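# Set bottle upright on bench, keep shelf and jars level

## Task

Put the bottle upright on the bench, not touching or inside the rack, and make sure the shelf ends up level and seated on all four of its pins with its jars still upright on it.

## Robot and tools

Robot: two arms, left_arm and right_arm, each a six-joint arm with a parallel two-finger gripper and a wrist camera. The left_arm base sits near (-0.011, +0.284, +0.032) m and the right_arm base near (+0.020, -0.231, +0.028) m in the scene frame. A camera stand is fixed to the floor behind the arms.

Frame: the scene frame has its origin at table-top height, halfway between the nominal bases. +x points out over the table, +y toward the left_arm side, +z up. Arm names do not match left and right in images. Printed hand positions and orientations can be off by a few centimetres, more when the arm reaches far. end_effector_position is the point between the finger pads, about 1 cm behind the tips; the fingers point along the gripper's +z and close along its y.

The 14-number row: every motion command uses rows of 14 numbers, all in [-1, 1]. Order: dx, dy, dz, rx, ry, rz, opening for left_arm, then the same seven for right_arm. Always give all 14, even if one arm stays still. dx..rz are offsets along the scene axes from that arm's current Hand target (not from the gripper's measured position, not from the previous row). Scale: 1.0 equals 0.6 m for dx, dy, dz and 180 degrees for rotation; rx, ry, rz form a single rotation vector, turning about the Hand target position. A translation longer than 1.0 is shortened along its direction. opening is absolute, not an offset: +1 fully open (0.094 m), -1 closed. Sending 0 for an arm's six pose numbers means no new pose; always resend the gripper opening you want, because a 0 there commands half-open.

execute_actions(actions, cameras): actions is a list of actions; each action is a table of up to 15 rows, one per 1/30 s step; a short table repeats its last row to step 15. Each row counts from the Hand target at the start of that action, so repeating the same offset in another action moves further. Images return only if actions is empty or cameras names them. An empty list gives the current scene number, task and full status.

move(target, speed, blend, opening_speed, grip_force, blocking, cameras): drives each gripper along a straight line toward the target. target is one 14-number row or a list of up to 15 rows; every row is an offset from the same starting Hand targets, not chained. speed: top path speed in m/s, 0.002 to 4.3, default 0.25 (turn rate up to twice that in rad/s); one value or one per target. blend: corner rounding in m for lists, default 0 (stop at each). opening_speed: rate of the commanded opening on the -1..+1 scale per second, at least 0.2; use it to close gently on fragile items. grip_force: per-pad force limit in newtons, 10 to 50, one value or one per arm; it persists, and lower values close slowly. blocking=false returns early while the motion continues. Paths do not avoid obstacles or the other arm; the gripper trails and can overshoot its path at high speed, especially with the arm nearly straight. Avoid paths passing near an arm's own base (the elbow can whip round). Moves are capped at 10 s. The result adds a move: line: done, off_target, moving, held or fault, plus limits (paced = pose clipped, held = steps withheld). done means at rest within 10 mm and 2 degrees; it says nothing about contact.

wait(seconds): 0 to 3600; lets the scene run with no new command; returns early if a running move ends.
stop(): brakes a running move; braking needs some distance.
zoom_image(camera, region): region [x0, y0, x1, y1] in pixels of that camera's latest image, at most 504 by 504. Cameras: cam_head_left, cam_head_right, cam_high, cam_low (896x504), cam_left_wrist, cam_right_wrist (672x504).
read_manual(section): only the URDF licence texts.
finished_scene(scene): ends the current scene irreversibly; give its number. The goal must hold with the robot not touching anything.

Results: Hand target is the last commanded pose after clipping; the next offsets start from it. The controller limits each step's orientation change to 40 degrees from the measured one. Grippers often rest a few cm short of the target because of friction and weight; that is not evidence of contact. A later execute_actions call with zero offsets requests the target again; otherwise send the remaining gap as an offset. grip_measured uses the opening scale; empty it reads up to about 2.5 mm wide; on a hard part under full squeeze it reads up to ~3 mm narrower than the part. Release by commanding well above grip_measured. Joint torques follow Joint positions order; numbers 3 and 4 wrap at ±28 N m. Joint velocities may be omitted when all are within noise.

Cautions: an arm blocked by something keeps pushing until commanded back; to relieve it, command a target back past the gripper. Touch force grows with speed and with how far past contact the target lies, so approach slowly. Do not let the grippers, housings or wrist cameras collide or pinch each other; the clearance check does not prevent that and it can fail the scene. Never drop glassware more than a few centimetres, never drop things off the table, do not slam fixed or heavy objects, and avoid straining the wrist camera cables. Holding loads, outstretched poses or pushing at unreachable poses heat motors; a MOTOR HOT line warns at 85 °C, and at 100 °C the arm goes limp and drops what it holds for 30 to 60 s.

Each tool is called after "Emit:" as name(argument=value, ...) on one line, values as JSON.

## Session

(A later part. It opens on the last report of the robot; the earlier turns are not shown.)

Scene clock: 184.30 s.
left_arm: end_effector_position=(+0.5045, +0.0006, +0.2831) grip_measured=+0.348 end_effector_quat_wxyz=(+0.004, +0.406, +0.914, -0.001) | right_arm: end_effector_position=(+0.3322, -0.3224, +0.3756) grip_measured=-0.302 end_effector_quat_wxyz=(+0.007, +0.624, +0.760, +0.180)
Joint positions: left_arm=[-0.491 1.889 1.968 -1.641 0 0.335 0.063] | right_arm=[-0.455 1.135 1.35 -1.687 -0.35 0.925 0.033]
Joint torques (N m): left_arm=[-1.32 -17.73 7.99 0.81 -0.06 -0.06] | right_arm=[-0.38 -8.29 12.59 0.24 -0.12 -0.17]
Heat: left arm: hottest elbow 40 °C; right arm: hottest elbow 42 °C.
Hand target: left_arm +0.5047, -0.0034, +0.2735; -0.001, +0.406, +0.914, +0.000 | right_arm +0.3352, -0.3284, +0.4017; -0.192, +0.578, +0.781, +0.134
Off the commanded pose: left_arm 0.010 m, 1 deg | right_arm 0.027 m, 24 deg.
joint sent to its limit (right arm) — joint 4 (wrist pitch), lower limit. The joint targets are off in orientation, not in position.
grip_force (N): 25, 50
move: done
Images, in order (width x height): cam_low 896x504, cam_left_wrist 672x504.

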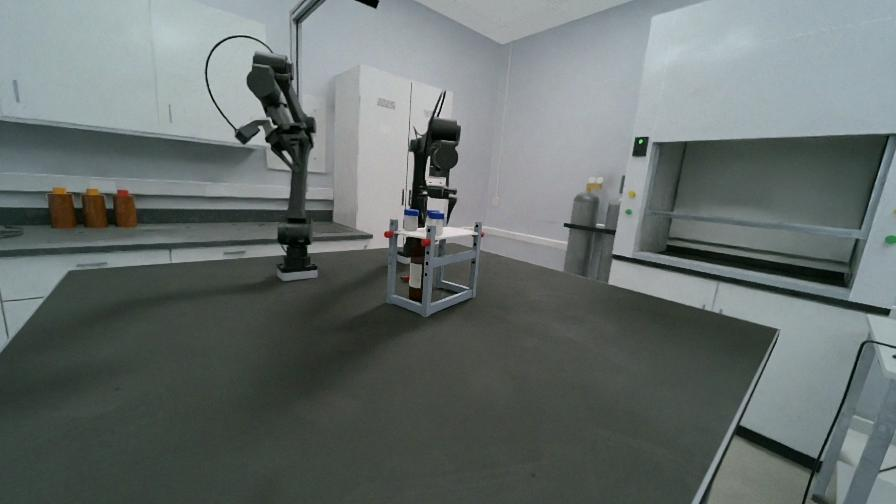

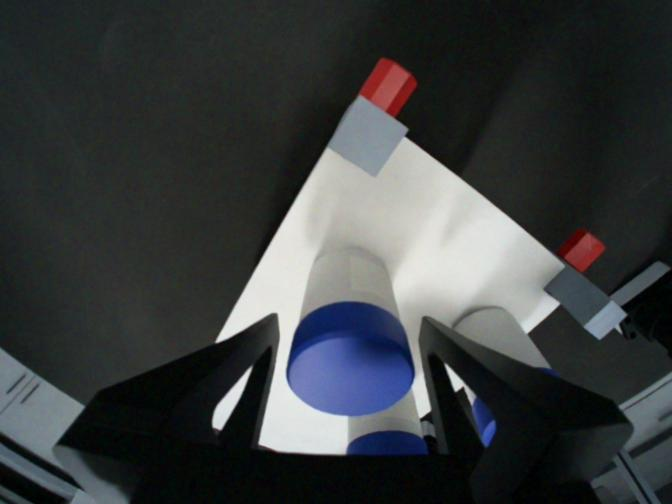

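Emit:
move(target=[[0,0,0.233,0,0,0,0.35,0,0,0,0,0,0,-0.3],[-0.141,0.822,0.23,0,0,0,0.35,-0.142,0.38,-0.067,-0.11,-0.12,0.15,0.2],[-0.141,0.822,0.23,0,0,0,0.35,-0.122,0.689,-0.4027,-0.224,-0.2425,0.3005,0.2]], speed=[0.1,0.3,0.2], cameras=["cam_right_wrist","cam_head_right","cam_low"])

Scene clock: 196.90 s.
left_arm: end_effector_position=(+0.4087, +0.4876, +0.4055) grip_measured=+0.349 end_effector_quat_wxyz=(+0.058, +0.397, +0.913, +0.067) | right_arm: end_effector_position=(+0.2628, +0.0818, +0.1612) grip_measured=+0.198 end_effector_quat_wxyz=(+0.254, +0.125, +0.958, -0.033)
Joint positions: left_arm=[0.465 1.48 1.755 -1.669 0.002 1.275 0.063] | right_arm=[1.138 1.377 0.952 -1.041 0.508 1.36 0.056]
Joint torques (N m): left_arm=[-1.61 -10.52 11.58 0.46 -0.08 0.1] | right_arm=[0.85 -10.52 7.83 0.68 0.43 -0.11]
Heat: left arm: hottest elbow 40 °C; right arm: hottest elbow 42 °C.
Hand target: left_arm +0.4201, +0.4898, +0.4117; -0.001, +0.406, +0.914, +0.000 | right_arm +0.2619, +0.0850, +0.1601; +0.256, +0.118, +0.959, -0.031
Off the commanded pose: left_arm 0.013 m, 10 deg | right_arm 0.004 m, 1 deg.
joint sent to its limit (left arm) — joint 4 (wrist pitch), lower limit. The joint targets are off in orientation, not in position.
grip_force (N): 25, 50
move: off_target (left_arm)
Images, in order (width x height): cam_head_right 896x504, cam_low 896x504, cam_right_wrist 672x504.

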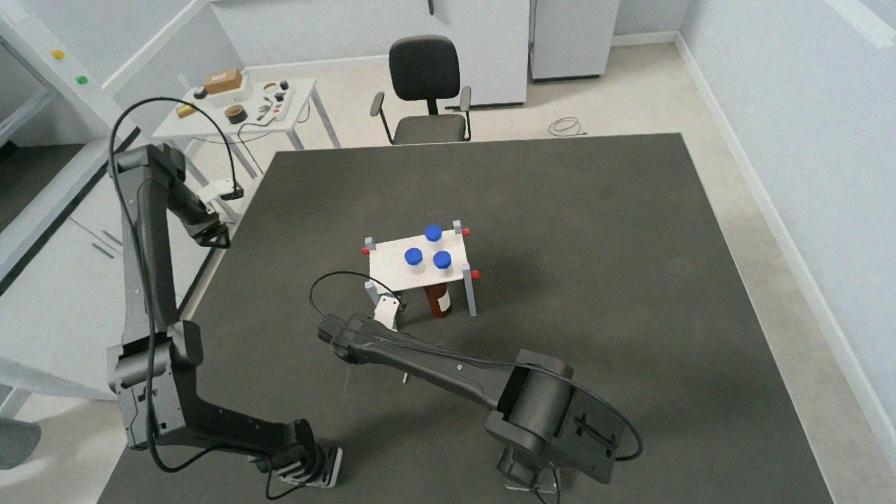

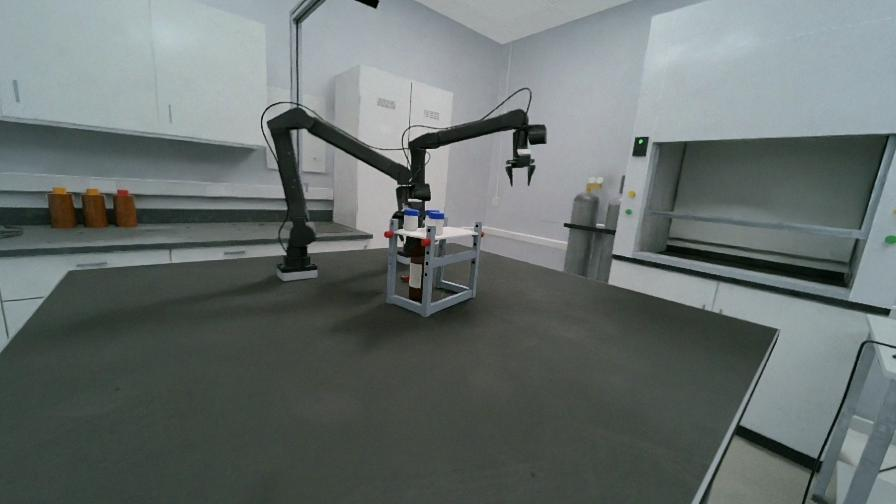

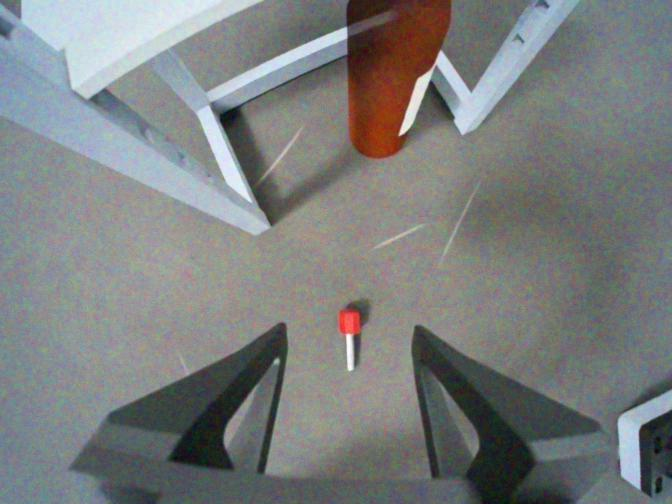

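Emit:
move(target=[0,0,0,0,0,0,0.35,-0.018,0.0017,-0.2,0,0,0,-0.2], speed=0.12, cameras=["cam_right_wrist"])

Scene clock: 199.40 s.
left_arm: end_effector_position=(+0.4087, +0.4876, +0.4055) grip_measured=+0.349 end_effector_quat_wxyz=(+0.058, +0.397, +0.913, +0.067) | right_arm: end_effector_position=(+0.2542, +0.0835, +0.0430) grip_measured=-0.198 end_effector_quat_wxyz=(+0.254, +0.117, +0.959, -0.034)
Joint positions: left_arm=[0.465 1.48 1.755 -1.669 0.002 1.275 0.063] | right_arm=[1.162 1.574 0.791 -0.693 0.511 1.367 0.038]
Joint torques (N m): left_arm=[-1.61 -10.52 11.59 0.46 -0.08 0.09] | right_arm=[1.49 -11.75 5.85 0.75 0.43 0.15]
Heat: left arm: hottest elbow 40 °C; right arm: hottest elbow 42 °C.
Hand target: left_arm +0.4201, +0.4898, +0.4117; -0.001, +0.406, +0.914, +0.000 | right_arm +0.2512, +0.0860, +0.0400; +0.256, +0.118, +0.959, -0.031
Off the commanded pose: left_arm 0.013 m, 10 deg | right_arm 0.005 m, 0 deg.
joint sent to its limit (left arm) — joint 4 (wrist pitch), lower limit. The joint targets are off in orientation, not in position.
grip_force (N): 25, 50
move: done

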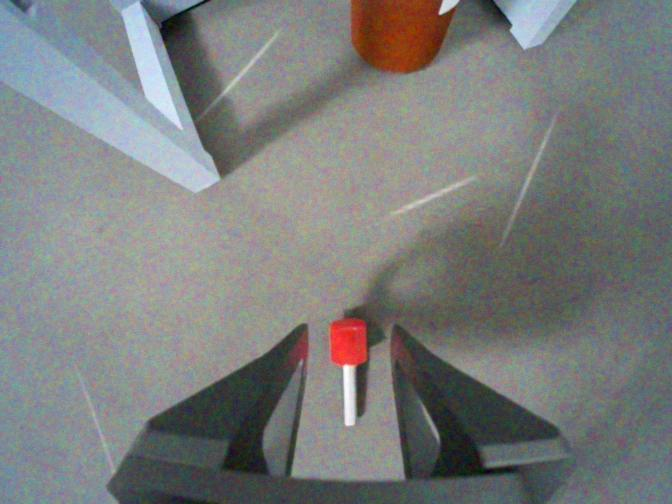

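Emit:
move(target=[[0,0,0,0,0,0,0.35,-0.007,0.002,-0.042,0,0,0,-0.2],[0,0,0,0,0,0,0.35,-0.007,0.002,-0.042,0,0,0,-0.85]], speed=0.08, opening_speed=0.8, cameras=["cam_right_wrist"])

Scene clock: 201.63 s.
left_arm: end_effector_position=(+0.4087, +0.4876, +0.4055) grip_measured=+0.349 end_effector_quat_wxyz=(+0.058, +0.397, +0.913, +0.067) | right_arm: end_effector_position=(+0.2500, +0.0851, +0.0178) grip_measured=-0.618 end_effector_quat_wxyz=(+0.255, +0.117, +0.959, -0.033)
Joint positions: left_arm=[0.465 1.48 1.755 -1.669 0.002 1.275 0.063] | right_arm=[1.174 1.633 0.771 -0.62 0.512 1.381 0.018]
Joint torques (N m): left_arm=[-1.49 -10.46 11.59 0.47 -0.08 0.09] | right_arm=[1.08 -12.04 5.5 0.76 0.41 0.11]
Heat: left arm: hottest elbow 40 °C; right arm: hottest elbow 41 °C.
Hand target: left_arm +0.4201, +0.4898, +0.4117; -0.001, +0.406, +0.914, +0.000 | right_arm +0.2469, +0.0872, +0.0148; +0.256, +0.117, +0.959, -0.031
Off the commanded pose: left_arm 0.013 m, 10 deg | right_arm 0.005 m, 0 deg.
joint sent to its limit (left arm) — joint 4 (wrist pitch), lower limit. The joint targets are off in orientation, not in position.
grip_force (N): 25, 50
move: done

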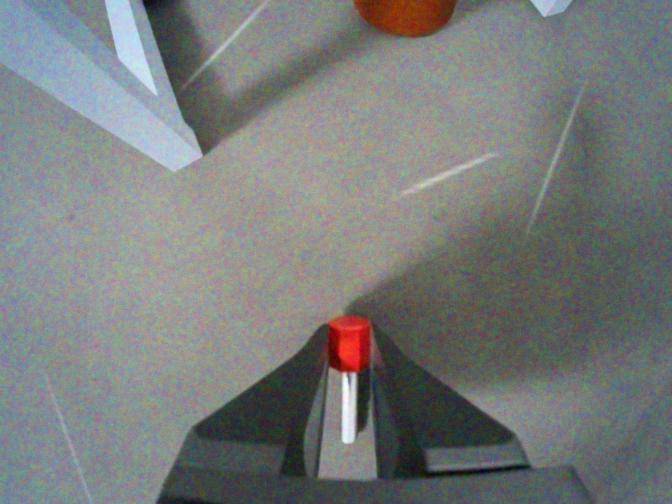

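Emit:
move(target=[[0,0,0,0,0,0,0.35,0.005,0.005,0.392,0,0,0,-0.85],[0,0,0,0,0,0,0.35,0.022,0.271,0.425,0,0,0.661,-0.85],[0,0,0,0,0,0,0.35,0.1485,0.206,0.342,0,0,0.661,-0.85]], speed=[0.2,0.4,0.15], blend=[0.03,0.01,0], cameras=["cam_right_wrist","cam_head_right","cam_head_left"])

Scene clock: 208.67 s.
left_arm: end_effector_position=(+0.4087, +0.4876, +0.4055) grip_measured=+0.349 end_effector_quat_wxyz=(+0.058, +0.397, +0.913, +0.067) | right_arm: end_effector_position=(+0.3098, +0.2027, +0.2118) grip_measured=-0.620 end_effector_quat_wxyz=(-0.133, +0.763, -0.596, -0.212)
Joint positions: left_arm=[0.465 1.48 1.755 -1.669 0.002 1.275 0.063] | right_arm=[0.851 1.572 1.303 -1.046 -0.441 -0.919 0.018]
Joint torques (N m): left_arm=[-1.49 -10.46 11.58 0.49 -0.09 0.09] | right_arm=[-1.67 -12.98 12.27 1.35 -0.26 -0.39]
Heat: left arm: hottest elbow 40 °C; right arm: hottest elbow 41 °C.
Hand target: left_arm +0.4201, +0.4898, +0.4117; -0.001, +0.406, +0.914, +0.000 | right_arm +0.3360, +0.2107, +0.2201; -0.157, +0.767, -0.588, -0.205
Off the commanded pose: left_arm 0.013 m, 10 deg | right_arm 0.029 m, 3 deg.
joint sent to its limit (left arm) — joint 4 (wrist pitch), lower limit. The joint targets are off in orientation, not in position.
grip_force (N): 25, 50
move: off_target (right_arm)
Images, in order (width x height): cam_head_left 896x504, cam_head_right 896x504, cam_right_wrist 672x504.

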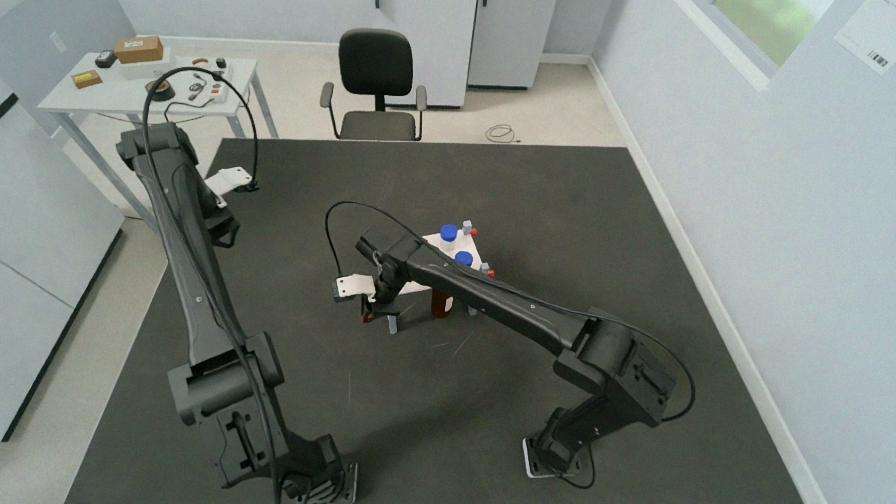

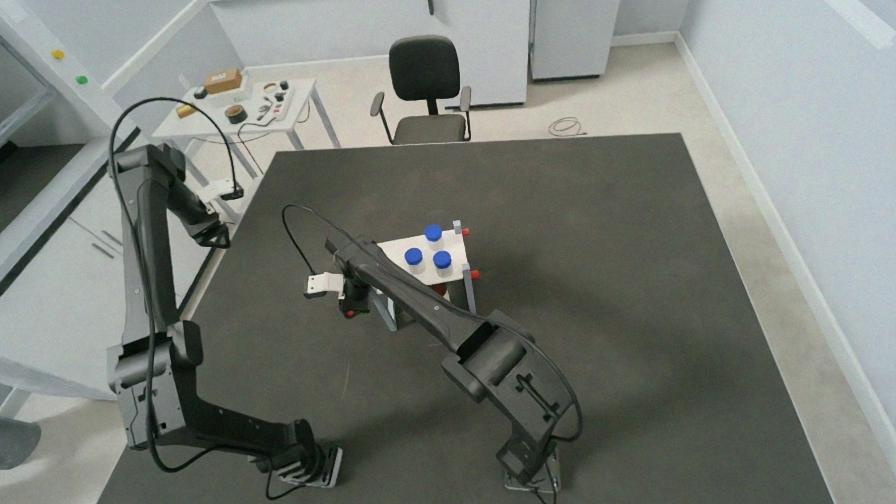

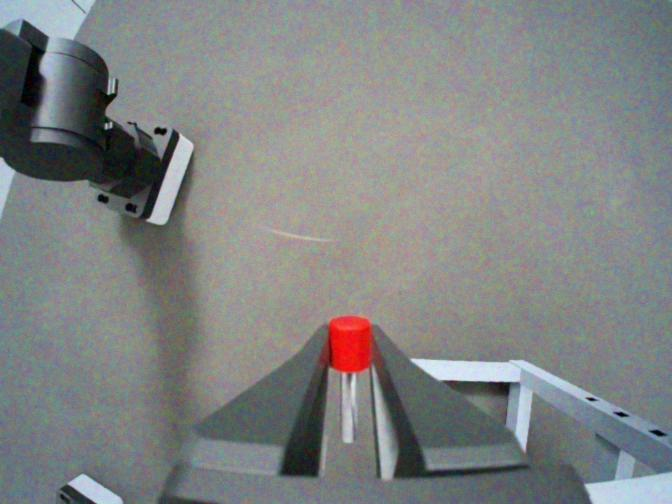

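Emit:
move(target=[0,0,0,0,0,0,0.35,0.052,0.004,0.008,0,0,0,-0.85], speed=0.1, cameras=["cam_right_wrist"])

Scene clock: 211.70 s.
left_arm: end_effector_position=(+0.4087, +0.4876, +0.4055) grip_measured=+0.349 end_effector_quat_wxyz=(+0.058, +0.397, +0.913, +0.067) | right_arm: end_effector_position=(+0.3226, +0.2079, +0.2120) grip_measured=-0.622 end_effector_quat_wxyz=(-0.124, +0.770, -0.586, -0.219)
Joint positions: left_arm=[0.465 1.48 1.755 -1.669 0.002 1.275 0.063] | right_arm=[0.834 1.62 1.362 -1.092 -0.461 -0.966 0.018]
Joint torques (N m): left_arm=[-1.49 -10.64 11.59 0.46 -0.08 0.1] | right_arm=[-2.9 -13.98 14.02 1.2 0.06 -0.34]
Heat: left arm: hottest elbow 40 °C; right arm: hottest elbow 41 °C.
Hand target: left_arm +0.4201, +0.4898, +0.4117; -0.001, +0.406, +0.914, +0.000 | right_arm +0.3672, +0.2131, +0.2248; -0.157, +0.767, -0.588, -0.205
Off the commanded pose: left_arm 0.013 m, 10 deg | right_arm 0.047 m, 4 deg.
joint sent to its limit (left arm) — joint 4 (wrist pitch), lower limit. The joint targets are off in orientation, not in position.
grip_force (N): 25, 50
move: off_target (right_arm)

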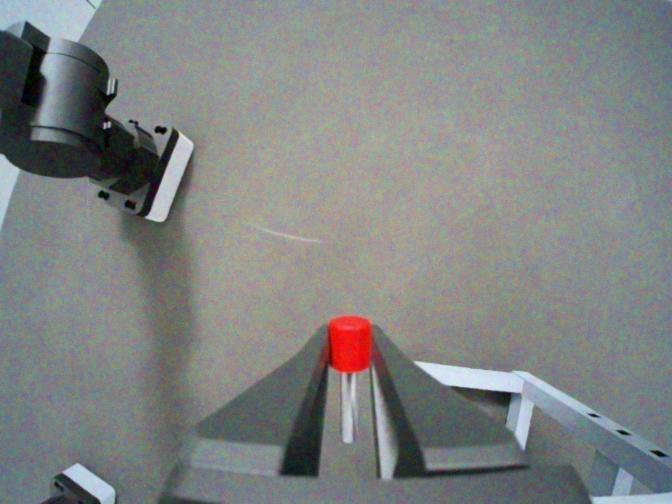

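Emit:
move(target=[0,0,0,0,0,0,0.35,-0.11,0.03,0.02,0,0,0,-0.85], speed=0.1, cameras=["cam_right_wrist","cam_head_right","cam_low","cam_high"])

Emit:
zoom_image(camera="cam_low", region=[370, 190, 500, 320])

Emit:
zoom_image(camera="cam_high", region=[340, 100, 520, 300])

Scene clock: 213.70 s.
left_arm: end_effector_position=(+0.4087, +0.4876, +0.4055) grip_measured=+0.349 end_effector_quat_wxyz=(+0.058, +0.397, +0.913, +0.067) | right_arm: end_effector_position=(+0.3022, +0.2295, +0.2291) grip_measured=-0.622 end_effector_quat_wxyz=(-0.146, +0.769, -0.588, -0.204)
Joint positions: left_arm=[0.465 1.48 1.755 -1.669 0.002 1.275 0.063] | right_arm=[0.903 1.582 1.359 -1.045 -0.415 -0.88 0.018]
Joint torques (N m): left_arm=[-1.44 -10.52 11.59 0.47 -0.08 0.09] | right_arm=[0.73 -16.62 8.47 1.17 -0.33 0.11]
Heat: left arm: hottest elbow 40 °C; right arm: hottest elbow 41 °C.
Hand target: left_arm +0.4201, +0.4898, +0.4117; -0.001, +0.406, +0.914, +0.000 | right_arm +0.3012, +0.2312, +0.2369; -0.157, +0.767, -0.588, -0.205
Off the commanded pose: left_arm 0.013 m, 10 deg | right_arm 0.008 m, 1 deg.
joint sent to its limit (left arm) — joint 4 (wrist pitch), lower limit. The joint targets are off in orientation, not in position.
grip_force (N): 25, 50
move: done
Images, in order (width x height): cam_head_right 896x504, cam_high 896x504, cam_low 896x504, cam_right_wrist 672x504.

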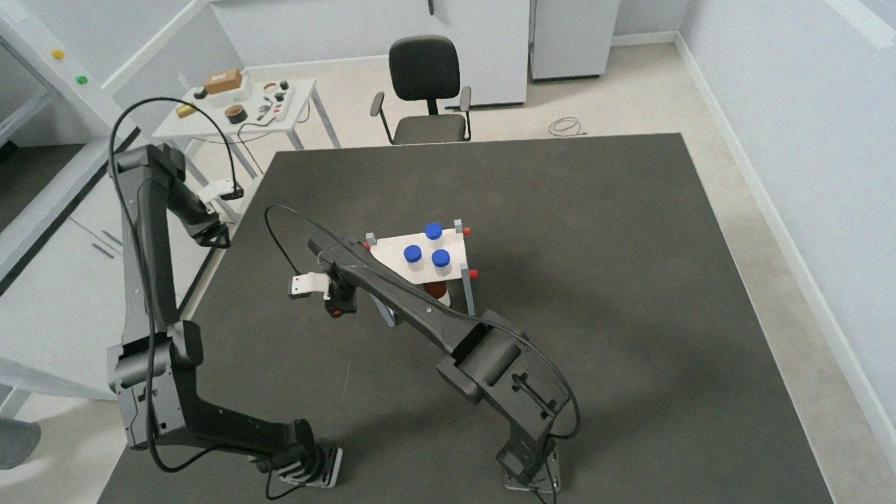

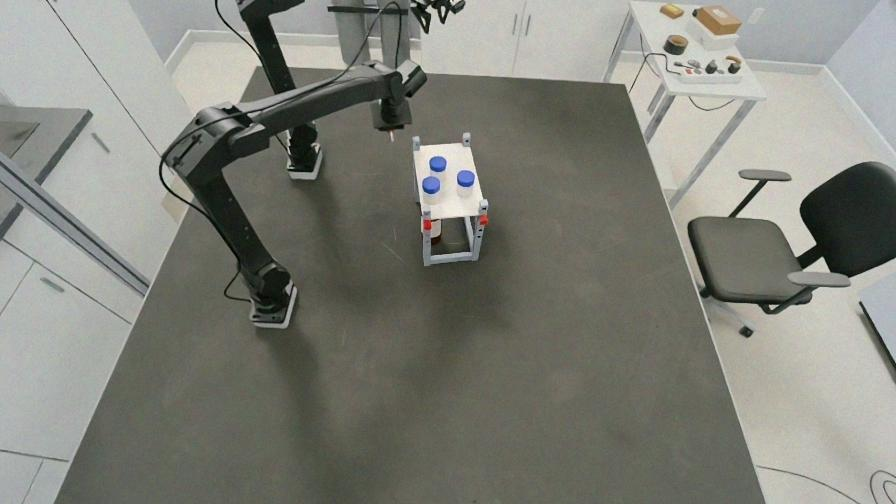

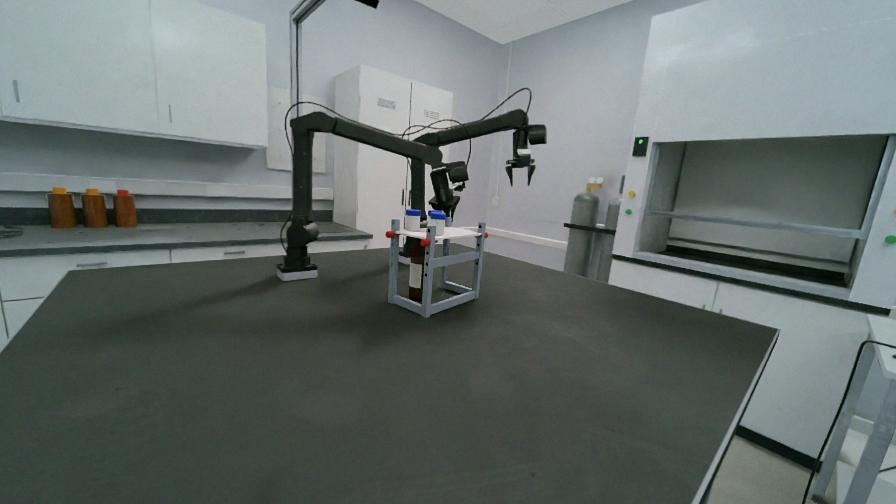

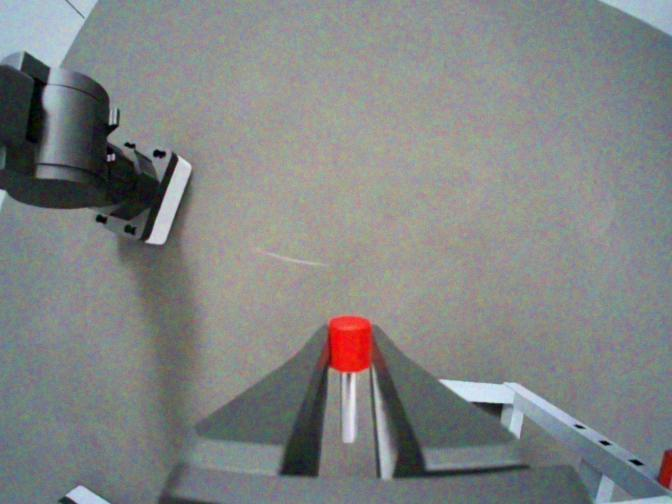

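Scaled by 3.877.

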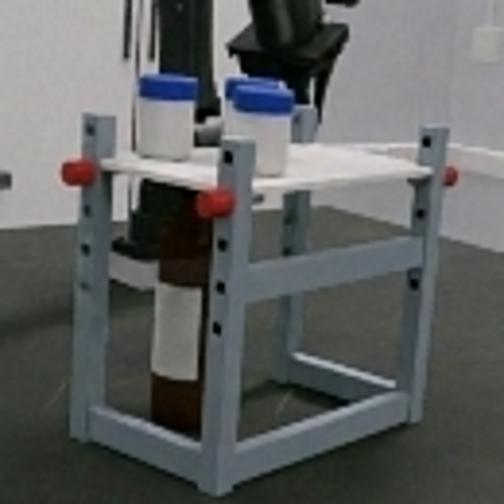

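Scaled by 2.520.

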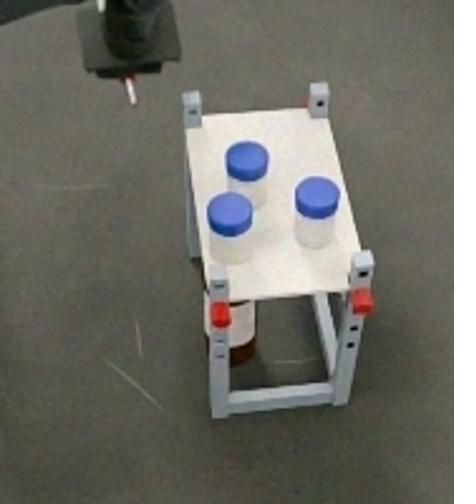

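Emit:
move(target=[[0,0,0,0,0,0,0.35,-0.09,0.01,-0.345,0,0,0,-0.85],[0,0,0,0,0,0,0.35,-0.09,0.01,-0.366,0,0,0,-0.85],[0,0,0,0,0,0,0.35,-0.09,0.01,-0.366,0,0,0,-0.2]], speed=[0.2,0.04,0.04], blend=[0.005,0,0], opening_speed=1.5, cameras=["cam_right_wrist"])

Scene clock: 217.63 s.
left_arm: end_effector_position=(+0.4087, +0.4876, +0.4055) grip_measured=+0.349 end_effector_quat_wxyz=(+0.058, +0.397, +0.913, +0.067) | right_arm: end_effector_position=(+0.2510, +0.2350, +0.0218) grip_measured=-0.202 end_effector_quat_wxyz=(-0.159, +0.767, -0.587, -0.203)
Joint positions: left_arm=[0.465 1.48 1.755 -1.669 0.002 1.275 0.063] | right_arm=[0.998 1.777 0.978 -0.405 -0.38 -0.777 0.037]
Joint torques (N m): left_arm=[-1.49 -10.58 11.59 0.49 -0.08 0.09] | right_arm=[1.2 -15.27 6.32 1.42 -0.32 0.11]
Heat: left arm: hottest elbow 40 °C; right arm: hottest elbow 41 °C.
Hand target: left_arm +0.4201, +0.4898, +0.4117; -0.001, +0.406, +0.914, +0.000 | right_arm +0.2473, +0.2371, +0.0172; -0.157, +0.767, -0.588, -0.205
Off the commanded pose: left_arm 0.013 m, 10 deg | right_arm 0.006 m, 0 deg.
joint sent to its limit (left arm) — joint 4 (wrist pitch), lower limit. The joint targets are off in orientation, not in position.
grip_force (N): 25, 50
move: done

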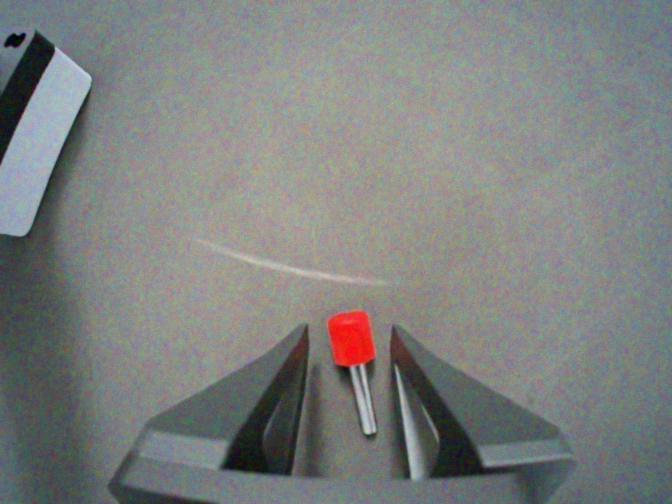

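Emit:
move(target=[[0,0,0,0,0,0,0.35,0,0,0.1,0,0,0,-0.2],[0,0,0,0,0,0,0.35,0.003,0,0.12,-0.2586,-0.1021,0.0675,-0.1],[0,0,0,0,0,0,0.35,0.003,0,0.05,-0.2586,-0.1021,0.0675,-0.1]], speed=[0.15,0.5,0.1], blend=[0.02,0,0], cameras=["cam_right_wrist"])

Scene clock: 222.63 s.
left_arm: end_effector_position=(+0.4087, +0.4876, +0.4055) grip_measured=+0.349 end_effector_quat_wxyz=(+0.058, +0.397, +0.913, +0.067) | right_arm: end_effector_position=(+0.2485, +0.2325, +0.0495) grip_measured=-0.102 end_effector_quat_wxyz=(+0.094, +0.846, -0.504, +0.148)
Joint positions: left_arm=[0.465 1.48 1.755 -1.669 0.002 1.275 0.063] | right_arm=[1.212 2.002 1.482 -1.292 0.26 -0.835 0.042]
Joint torques (N m): left_arm=[-1.55 -10.58 11.59 0.49 -0.09 0.09] | right_arm=[0.97 -19.66 7.56 0.16 0.12 0.06]
Heat: left arm: hottest elbow 40 °C; right arm: hottest elbow 40 °C.
Hand target: left_arm +0.4201, +0.4898, +0.4117; -0.001, +0.406, +0.914, +0.000 | right_arm +0.2491, +0.2371, +0.0473; +0.089, +0.844, -0.507, +0.149
Off the commanded pose: left_arm 0.013 m, 10 deg | right_arm 0.005 m, 1 deg.
joint sent to its limit (left arm) — joint 4 (wrist pitch), lower limit. The joint targets are off in orientation, not in position.
grip_force (N): 25, 50
move: done; target 2's new opening was sent with right_arm's hand 0.019 m and 2 deg from that target

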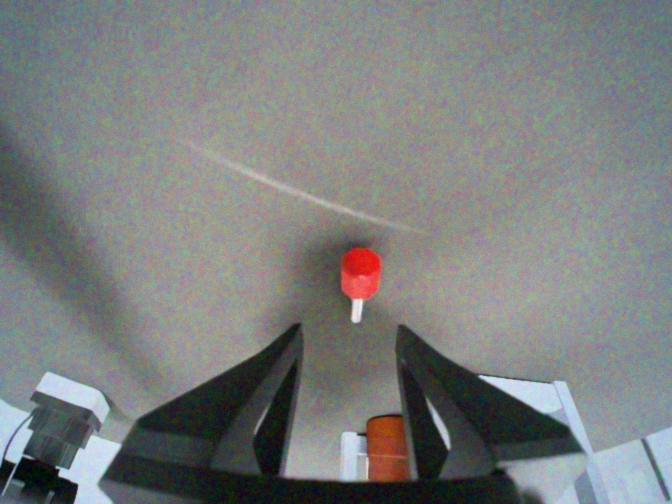

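Emit:
move(target=[[0,0,0,0,0,0,0.35,0.007,0.002,-0.03,0,0,0,-0.1],[0,0,0,0,0,0,0.35,0.007,0.002,-0.0565,0,0,0,-0.1],[0,0,0,0,0,0,0.35,0.007,0.002,-0.0565,0,0,0,-0.85]], speed=[0.1,0.05,0.05], blend=[0.003,0,0], opening_speed=1, cameras=["cam_right_wrist"])

Scene clock: 225.57 s.
left_arm: end_effector_position=(+0.4087, +0.4876, +0.4055) grip_measured=+0.349 end_effector_quat_wxyz=(+0.058, +0.397, +0.913, +0.067) | right_arm: end_effector_position=(+0.2519, +0.2406, +0.0209) grip_measured=-0.636 end_effector_quat_wxyz=(+0.085, +0.846, -0.505, +0.148)
Joint positions: left_arm=[0.465 1.48 1.755 -1.669 0.002 1.275 0.063] | right_arm=[1.212 2.049 1.478 -1.223 0.262 -0.835 0.017]
Joint torques (N m): left_arm=[-1.44 -10.58 11.56 0.47 -0.08 0.1] | right_arm=[1.03 -19.19 6.41 0.21 0.13 0]
Heat: left arm: hottest elbow 40 °C; right arm: hottest elbow 40 °C.
Hand target: left_arm +0.4201, +0.4898, +0.4117; -0.001, +0.406, +0.914, +0.000 | right_arm +0.2532, +0.2383, +0.0133; +0.089, +0.844, -0.507, +0.149
Off the commanded pose: left_arm 0.013 m, 10 deg | right_arm 0.008 m, 1 deg.
joint sent to its limit (left arm) — joint 4 (wrist pitch), lower limit. The joint targets are off in orientation, not in position.
grip_force (N): 25, 50
move: done

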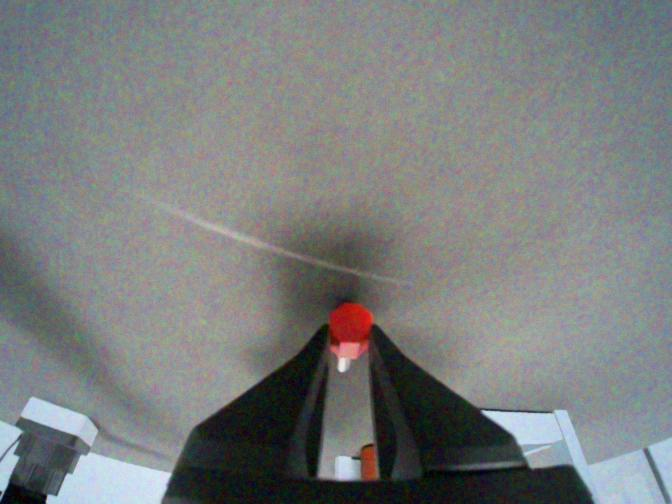

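Emit:
move(target=[[0,0,0,0,0,0,0.35,0,0,0.001,0,0,0,-0.1],[0,0,0,0,0,0,0.35,0,-0.013,-0.010,0,0,0,-0.1],[0,0,0,0,0,0,0.35,0,-0.013,-0.010,0,0,0,-0.85]], speed=0.05, opening_speed=1.5, cameras=["cam_right_wrist"])

Scene clock: 228.43 s.
left_arm: end_effector_position=(+0.4087, +0.4876, +0.4055) grip_measured=+0.349 end_effector_quat_wxyz=(+0.058, +0.397, +0.913, +0.067) | right_arm: end_effector_position=(+0.2495, +0.2335, +0.0116) grip_measured=-0.607 end_effector_quat_wxyz=(+0.087, +0.846, -0.505, +0.149)
Joint positions: left_arm=[0.465 1.48 1.755 -1.669 0.002 1.275 0.063] | right_arm=[1.212 2.049 1.447 -1.197 0.264 -0.835 0.018]
Joint torques (N m): left_arm=[-1.49 -10.58 11.59 0.47 -0.08 0.08] | right_arm=[-0.21 -19.66 6.41 0.21 0.08 -0.02]
Heat: left arm: hottest elbow 40 °C; right arm: hottest elbow 39 °C.
Hand target: left_arm +0.4201, +0.4898, +0.4117; -0.001, +0.406, +0.914, +0.000 | right_arm +0.2533, +0.2305, +0.0073; +0.089, +0.844, -0.507, +0.149
Off the commanded pose: left_arm 0.013 m, 10 deg | right_arm 0.006 m, 0 deg.
joint sent to its limit (left arm) — joint 4 (wrist pitch), lower limit. The joint targets are off in orientation, not in position.
grip_force (N): 25, 50
move: done

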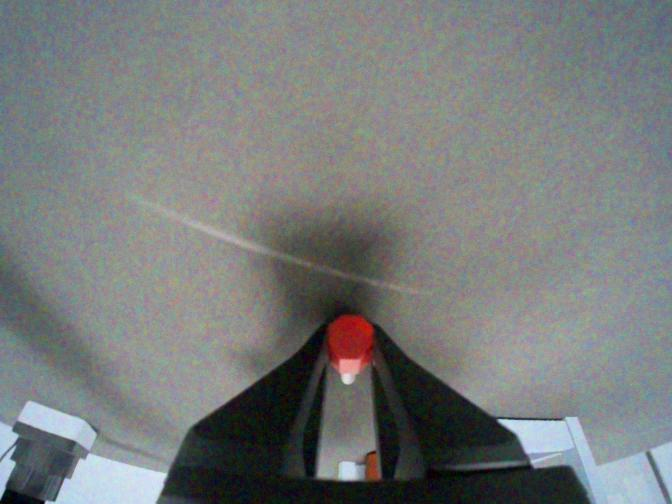

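Emit:
move(target=[[0,0,0,0,0,0,0.35,0,0.02,0.39,0,0,0,-0.85],[0,0,0,0,0,0,0.35,0.078,0.05,0.4,0,0,-0.089,-0.85],[0,0,0,0,0,0,0.35,0.186,0.01,0.358,0,0,-0.089,-0.85]], speed=[0.2,0.2,0.12], blend=[0.03,0.02,0], cameras=["cam_right_wrist","cam_high"])

Emit:
zoom_image(camera="cam_high", region=[370, 80, 520, 280])

Scene clock: 232.23 s.
left_arm: end_effector_position=(+0.4087, +0.4876, +0.4055) grip_measured=+0.349 end_effector_quat_wxyz=(+0.058, +0.397, +0.913, +0.067) | right_arm: end_effector_position=(+0.3574, +0.2241, +0.2078) grip_measured=-0.607 end_effector_quat_wxyz=(+0.085, +0.768, -0.621, +0.132)
Joint positions: left_arm=[0.465 1.48 1.755 -1.669 0.002 1.275 0.063] | right_arm=[1.019 1.978 1.889 -1.685 0.243 -0.75 0.018]
Joint torques (N m): left_arm=[-1.49 -10.58 11.58 0.46 -0.08 0.1] | right_arm=[0.44 -19.72 12.4 -0.43 0.09 -0.13]
Heat: left arm: hottest elbow 41 °C; right arm: hottest elbow 40 °C.
Hand target: left_arm +0.4201, +0.4898, +0.4117; -0.001, +0.406, +0.914, +0.000 | right_arm +0.3648, +0.2366, +0.2223; +0.109, +0.765, -0.620, +0.135
Off the commanded pose: left_arm 0.013 m, 10 deg | right_arm 0.020 m, 3 deg.
joint sent to its limit (left arm) — joint 4 (wrist pitch), lower limit. The joint targets are off in orientation, not in position.
joint sent to its limit (right arm) — joint 4 (wrist pitch), lower limit. The joint targets are off in orientation, not in position.
grip_force (N): 25, 50
move: off_target (right_arm)
Images, in order (width x height): cam_high 896x504, cam_right_wrist 672x504.

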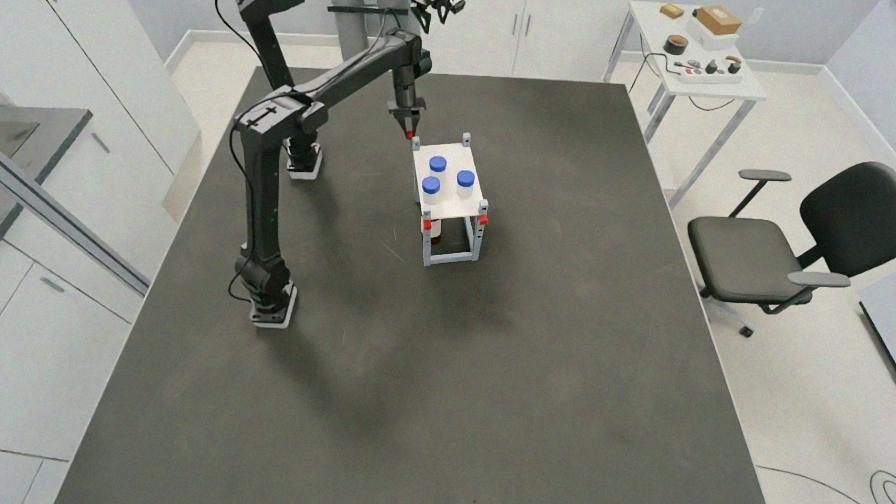

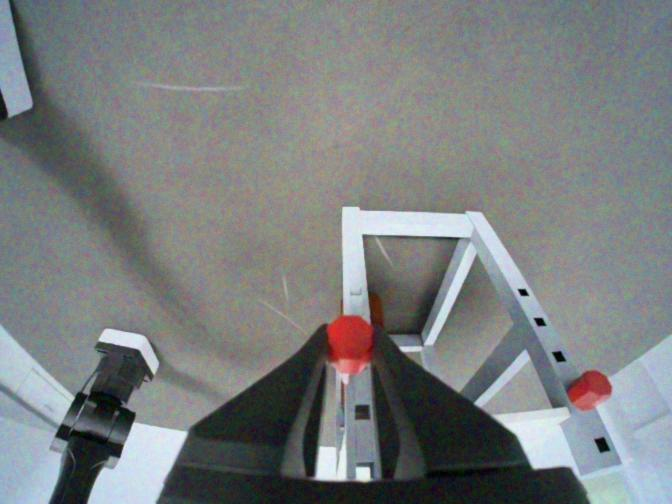

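Scaled by 2.520.

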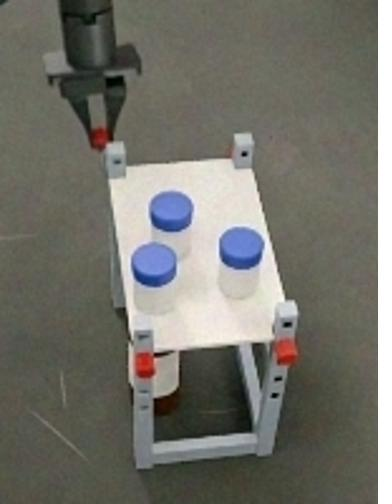

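Excellent view.

Emit:
zoom_image(camera="cam_right_wrist", region=[290, 280, 430, 480])

Scaled by 2.520 from the camera's image (finer frame: 960x720).

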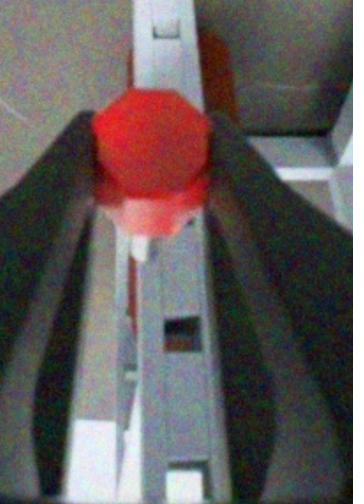

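Emit:
move(target=[0,0,0,0,0,0,0.35,0.022,-0.010,0.013,0,0,-0.008,-0.85], speed=0.06, cameras=["cam_right_wrist"])

Emit:
zoom_image(camera="cam_right_wrist", region=[290, 280, 430, 480])

Scene clock: 235.93 s.
left_arm: end_effector_position=(+0.4087, +0.4876, +0.4055) grip_measured=+0.349 end_effector_quat_wxyz=(+0.058, +0.397, +0.913, +0.067) | right_arm: end_effector_position=(+0.3653, +0.2224, +0.2120) grip_measured=-0.607 end_effector_quat_wxyz=(+0.080, +0.765, -0.625, +0.131)
Joint positions: left_arm=[0.465 1.48 1.755 -1.669 0.002 1.275 0.063] | right_arm=[1.006 1.978 1.901 -1.685 0.243 -0.754 0.018]
Joint torques (N m): left_arm=[-1.55 -10.46 11.58 0.5 -0.08 0.09] | right_arm=[0.44 -20.95 12.34 -0.29 0.11 -0.1]
Heat: left arm: hottest elbow 41 °C; right arm: hottest elbow 41 °C.
Hand target: left_arm +0.4201, +0.4898, +0.4117; -0.001, +0.406, +0.914, +0.000 | right_arm +0.3782, +0.2305, +0.2301; +0.111, +0.757, -0.629, +0.134
Off the commanded pose: left_arm 0.013 m, 10 deg | right_arm 0.024 m, 4 deg.
joint sent to its limit (left arm) — joint 4 (wrist pitch), lower limit. The joint targets are off in orientation, not in position.
joint sent to its limit (right arm) — joint 4 (wrist pitch), lower limit. The joint targets are off in orientation, not in position.
grip_force (N): 25, 50
move: off_target (right_arm)

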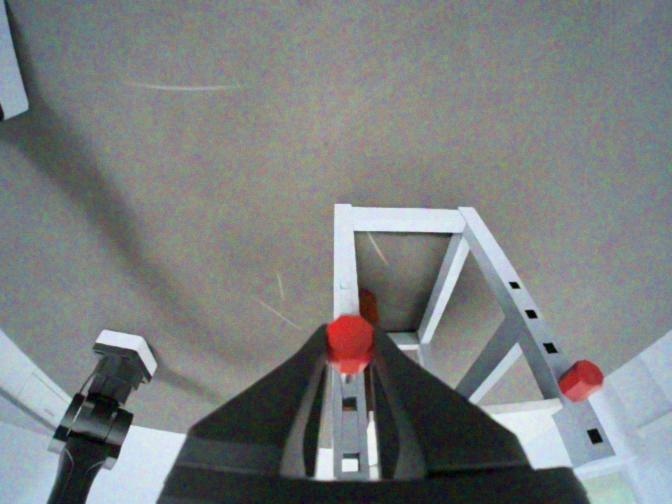

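Scaled by 2.520 from the camera's image (finer frame: 960x720).

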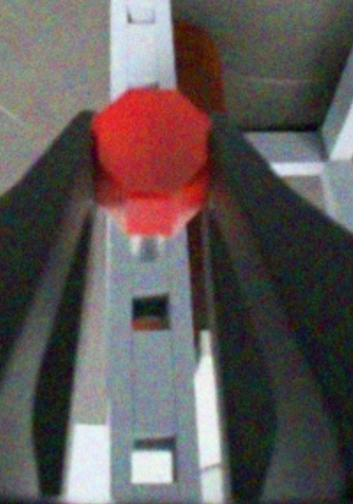

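Emit:
move(target=[0,0,0,0,0,0,0.35,0.009,-0.022,0.012,0,0,0,-0.85], speed=0.06, cameras=["cam_right_wrist"])

Emit:
zoom_image(camera="cam_right_wrist", region=[290, 280, 430, 480])

Scene clock: 237.90 s.
left_arm: end_effector_position=(+0.4087, +0.4876, +0.4055) grip_measured=+0.349 end_effector_quat_wxyz=(+0.058, +0.397, +0.913, +0.067) | right_arm: end_effector_position=(+0.3744, +0.2154, +0.2122) grip_measured=-0.607 end_effector_quat_wxyz=(+0.082, +0.765, -0.625, +0.132)
Joint positions: left_arm=[0.465 1.48 1.755 -1.669 0.002 1.275 0.063] | right_arm=[0.987 1.978 1.901 -1.685 0.248 -0.773 0.018]
Joint torques (N m): left_arm=[-1.44 -10.52 11.56 0.47 -0.08 0.09] | right_arm=[0.15 -22.89 10.89 -0.17 0.12 -0.15]
Heat: left arm: hottest elbow 41 °C; right arm: hottest elbow 41 °C.
Hand target: left_arm +0.4201, +0.4898, +0.4117; -0.001, +0.406, +0.914, +0.000 | right_arm +0.3835, +0.2174, +0.2373; +0.111, +0.757, -0.629, +0.134
Off the commanded pose: left_arm 0.013 m, 10 deg | right_arm 0.027 m, 4 deg.
joint sent to its limit (left arm) — joint 4 (wrist pitch), lower limit. The joint targets are off in orientation, not in position.
joint sent to its limit (right arm) — joint 4 (wrist pitch), lower limit. The joint targets are off in orientation, not in position.
grip_force (N): 25, 50
move: off_target (right_arm)

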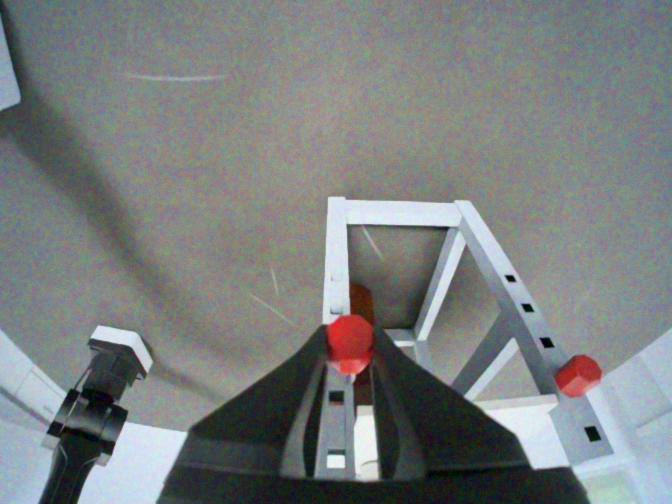

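Scaled by 2.520 from the camera's image (finer frame: 960x720).

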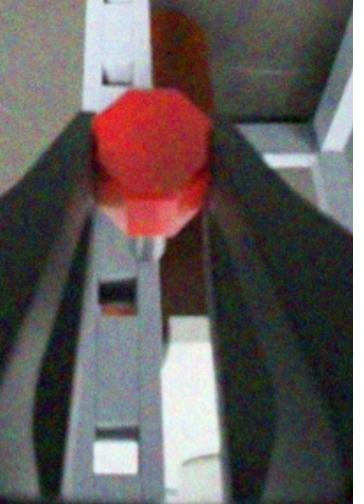

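Emit:
move(target=[0,0,0,0,0,0,0.35,-0.014,-0.006,0.02,0,0,0,-0.85], speed=0.06, cameras=["cam_right_wrist"])

Emit:
zoom_image(camera="cam_right_wrist", region=[290, 280, 430, 480])

Scene clock: 240.03 s.
left_arm: end_effector_position=(+0.4087, +0.4876, +0.4055) grip_measured=+0.349 end_effector_quat_wxyz=(+0.058, +0.397, +0.913, +0.067) | right_arm: end_effector_position=(+0.3735, +0.2136, +0.2289) grip_measured=-0.607 end_effector_quat_wxyz=(+0.067, +0.765, -0.627, +0.131)
Joint positions: left_arm=[0.465 1.48 1.755 -1.669 0.002 1.275 0.063] | right_arm=[0.987 1.947 1.901 -1.686 0.248 -0.774 0.018]
Joint torques (N m): left_arm=[-1.49 -10.52 11.58 0.49 -0.08 0.09] | right_arm=[0.38 -22.59 9.25 -0.42 0.11 -0.07]
Heat: left arm: hottest elbow 41 °C; right arm: hottest elbow 41 °C.
Hand target: left_arm +0.4201, +0.4898, +0.4117; -0.001, +0.406, +0.914, +0.000 | right_arm +0.3752, +0.2137, +0.2491; +0.111, +0.757, -0.629, +0.134
Off the commanded pose: left_arm 0.013 m, 10 deg | right_arm 0.020 m, 5 deg.
joint sent to its limit (left arm) — joint 4 (wrist pitch), lower limit. The joint targets are off in orientation, not in position.
joint sent to its limit (right arm) — joint 4 (wrist pitch), lower limit. The joint targets are off in orientation, not in position.
grip_force (N): 25, 50
move: off_target (right_arm)

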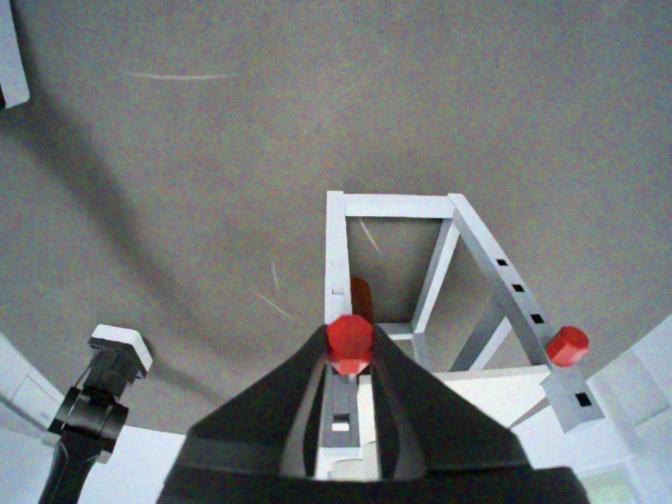

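Scaled by 2.520 from the camera's image (finer frame: 960x720).

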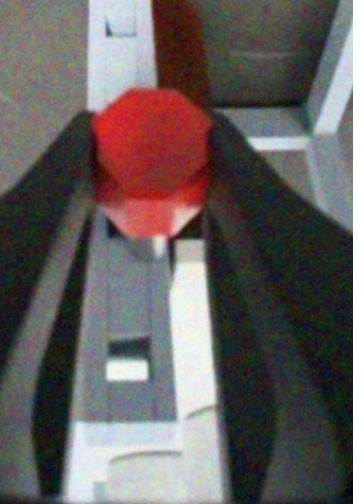

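Emit:
move(target=[[0,0,0,0,0,0,0.35,-0.0287,0.054,0.015,0,0,0,-0.85],[0,0,0,0,0,0,0.35,-0.0067,-0.0053,-0.023,0,0,0,-0.85]], speed=0.08, cameras=["cam_right_wrist"])

Emit:
zoom_image(camera="cam_right_wrist", region=[290, 280, 430, 480])

Scene clock: 243.40 s.
left_arm: end_effector_position=(+0.4087, +0.4876, +0.4055) grip_measured=+0.349 end_effector_quat_wxyz=(+0.058, +0.397, +0.913, +0.067) | right_arm: end_effector_position=(+0.3688, +0.2163, +0.2278) grip_measured=-0.607 end_effector_quat_wxyz=(+0.067, +0.763, -0.629, +0.130)
Joint positions: left_arm=[0.465 1.48 1.755 -1.669 0.002 1.275 0.063] | right_arm=[0.995 1.947 1.899 -1.686 0.244 -0.759 0.018]
Joint torques (N m): left_arm=[-1.44 -10.58 11.58 0.46 -0.08 0.09] | right_arm=[0.03 -21.95 7.86 -0.29 0.14 -0.15]
Heat: left arm: hottest elbow 41 °C; right arm: hottest elbow 41 °C.
Hand target: left_arm +0.4201, +0.4898, +0.4117; -0.001, +0.406, +0.914, +0.000 | right_arm +0.3711, +0.2106, +0.2353; +0.111, +0.757, -0.629, +0.134
Off the commanded pose: left_arm 0.013 m, 10 deg | right_arm 0.010 m, 5 deg.
joint sent to its limit (left arm) — joint 4 (wrist pitch), lower limit. The joint targets are off in orientation, not in position.
joint sent to its limit (right arm) — joint 4 (wrist pitch), lower limit. The joint targets are off in orientation, not in position.
grip_force (N): 25, 50
move: off_target (right_arm)

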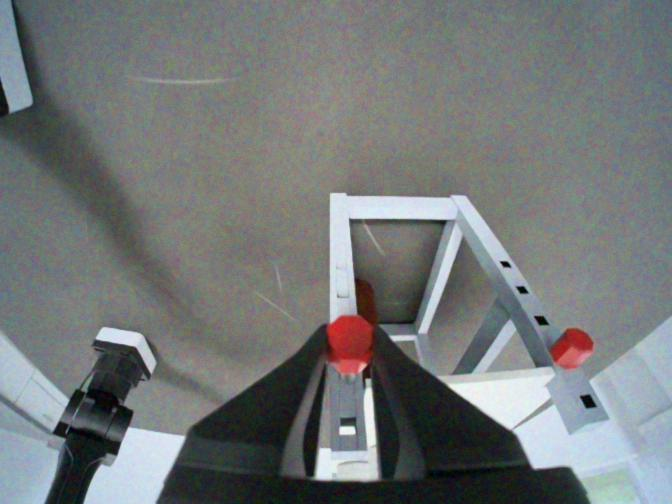

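Scaled by 2.520 from the camera's image (finer frame: 960x720).

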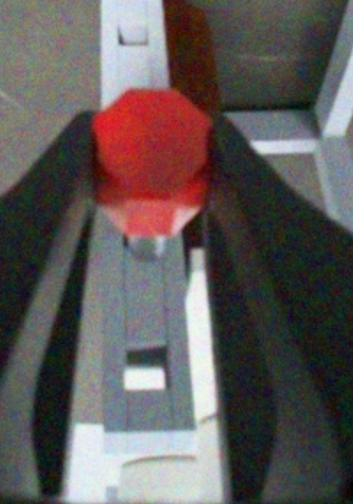

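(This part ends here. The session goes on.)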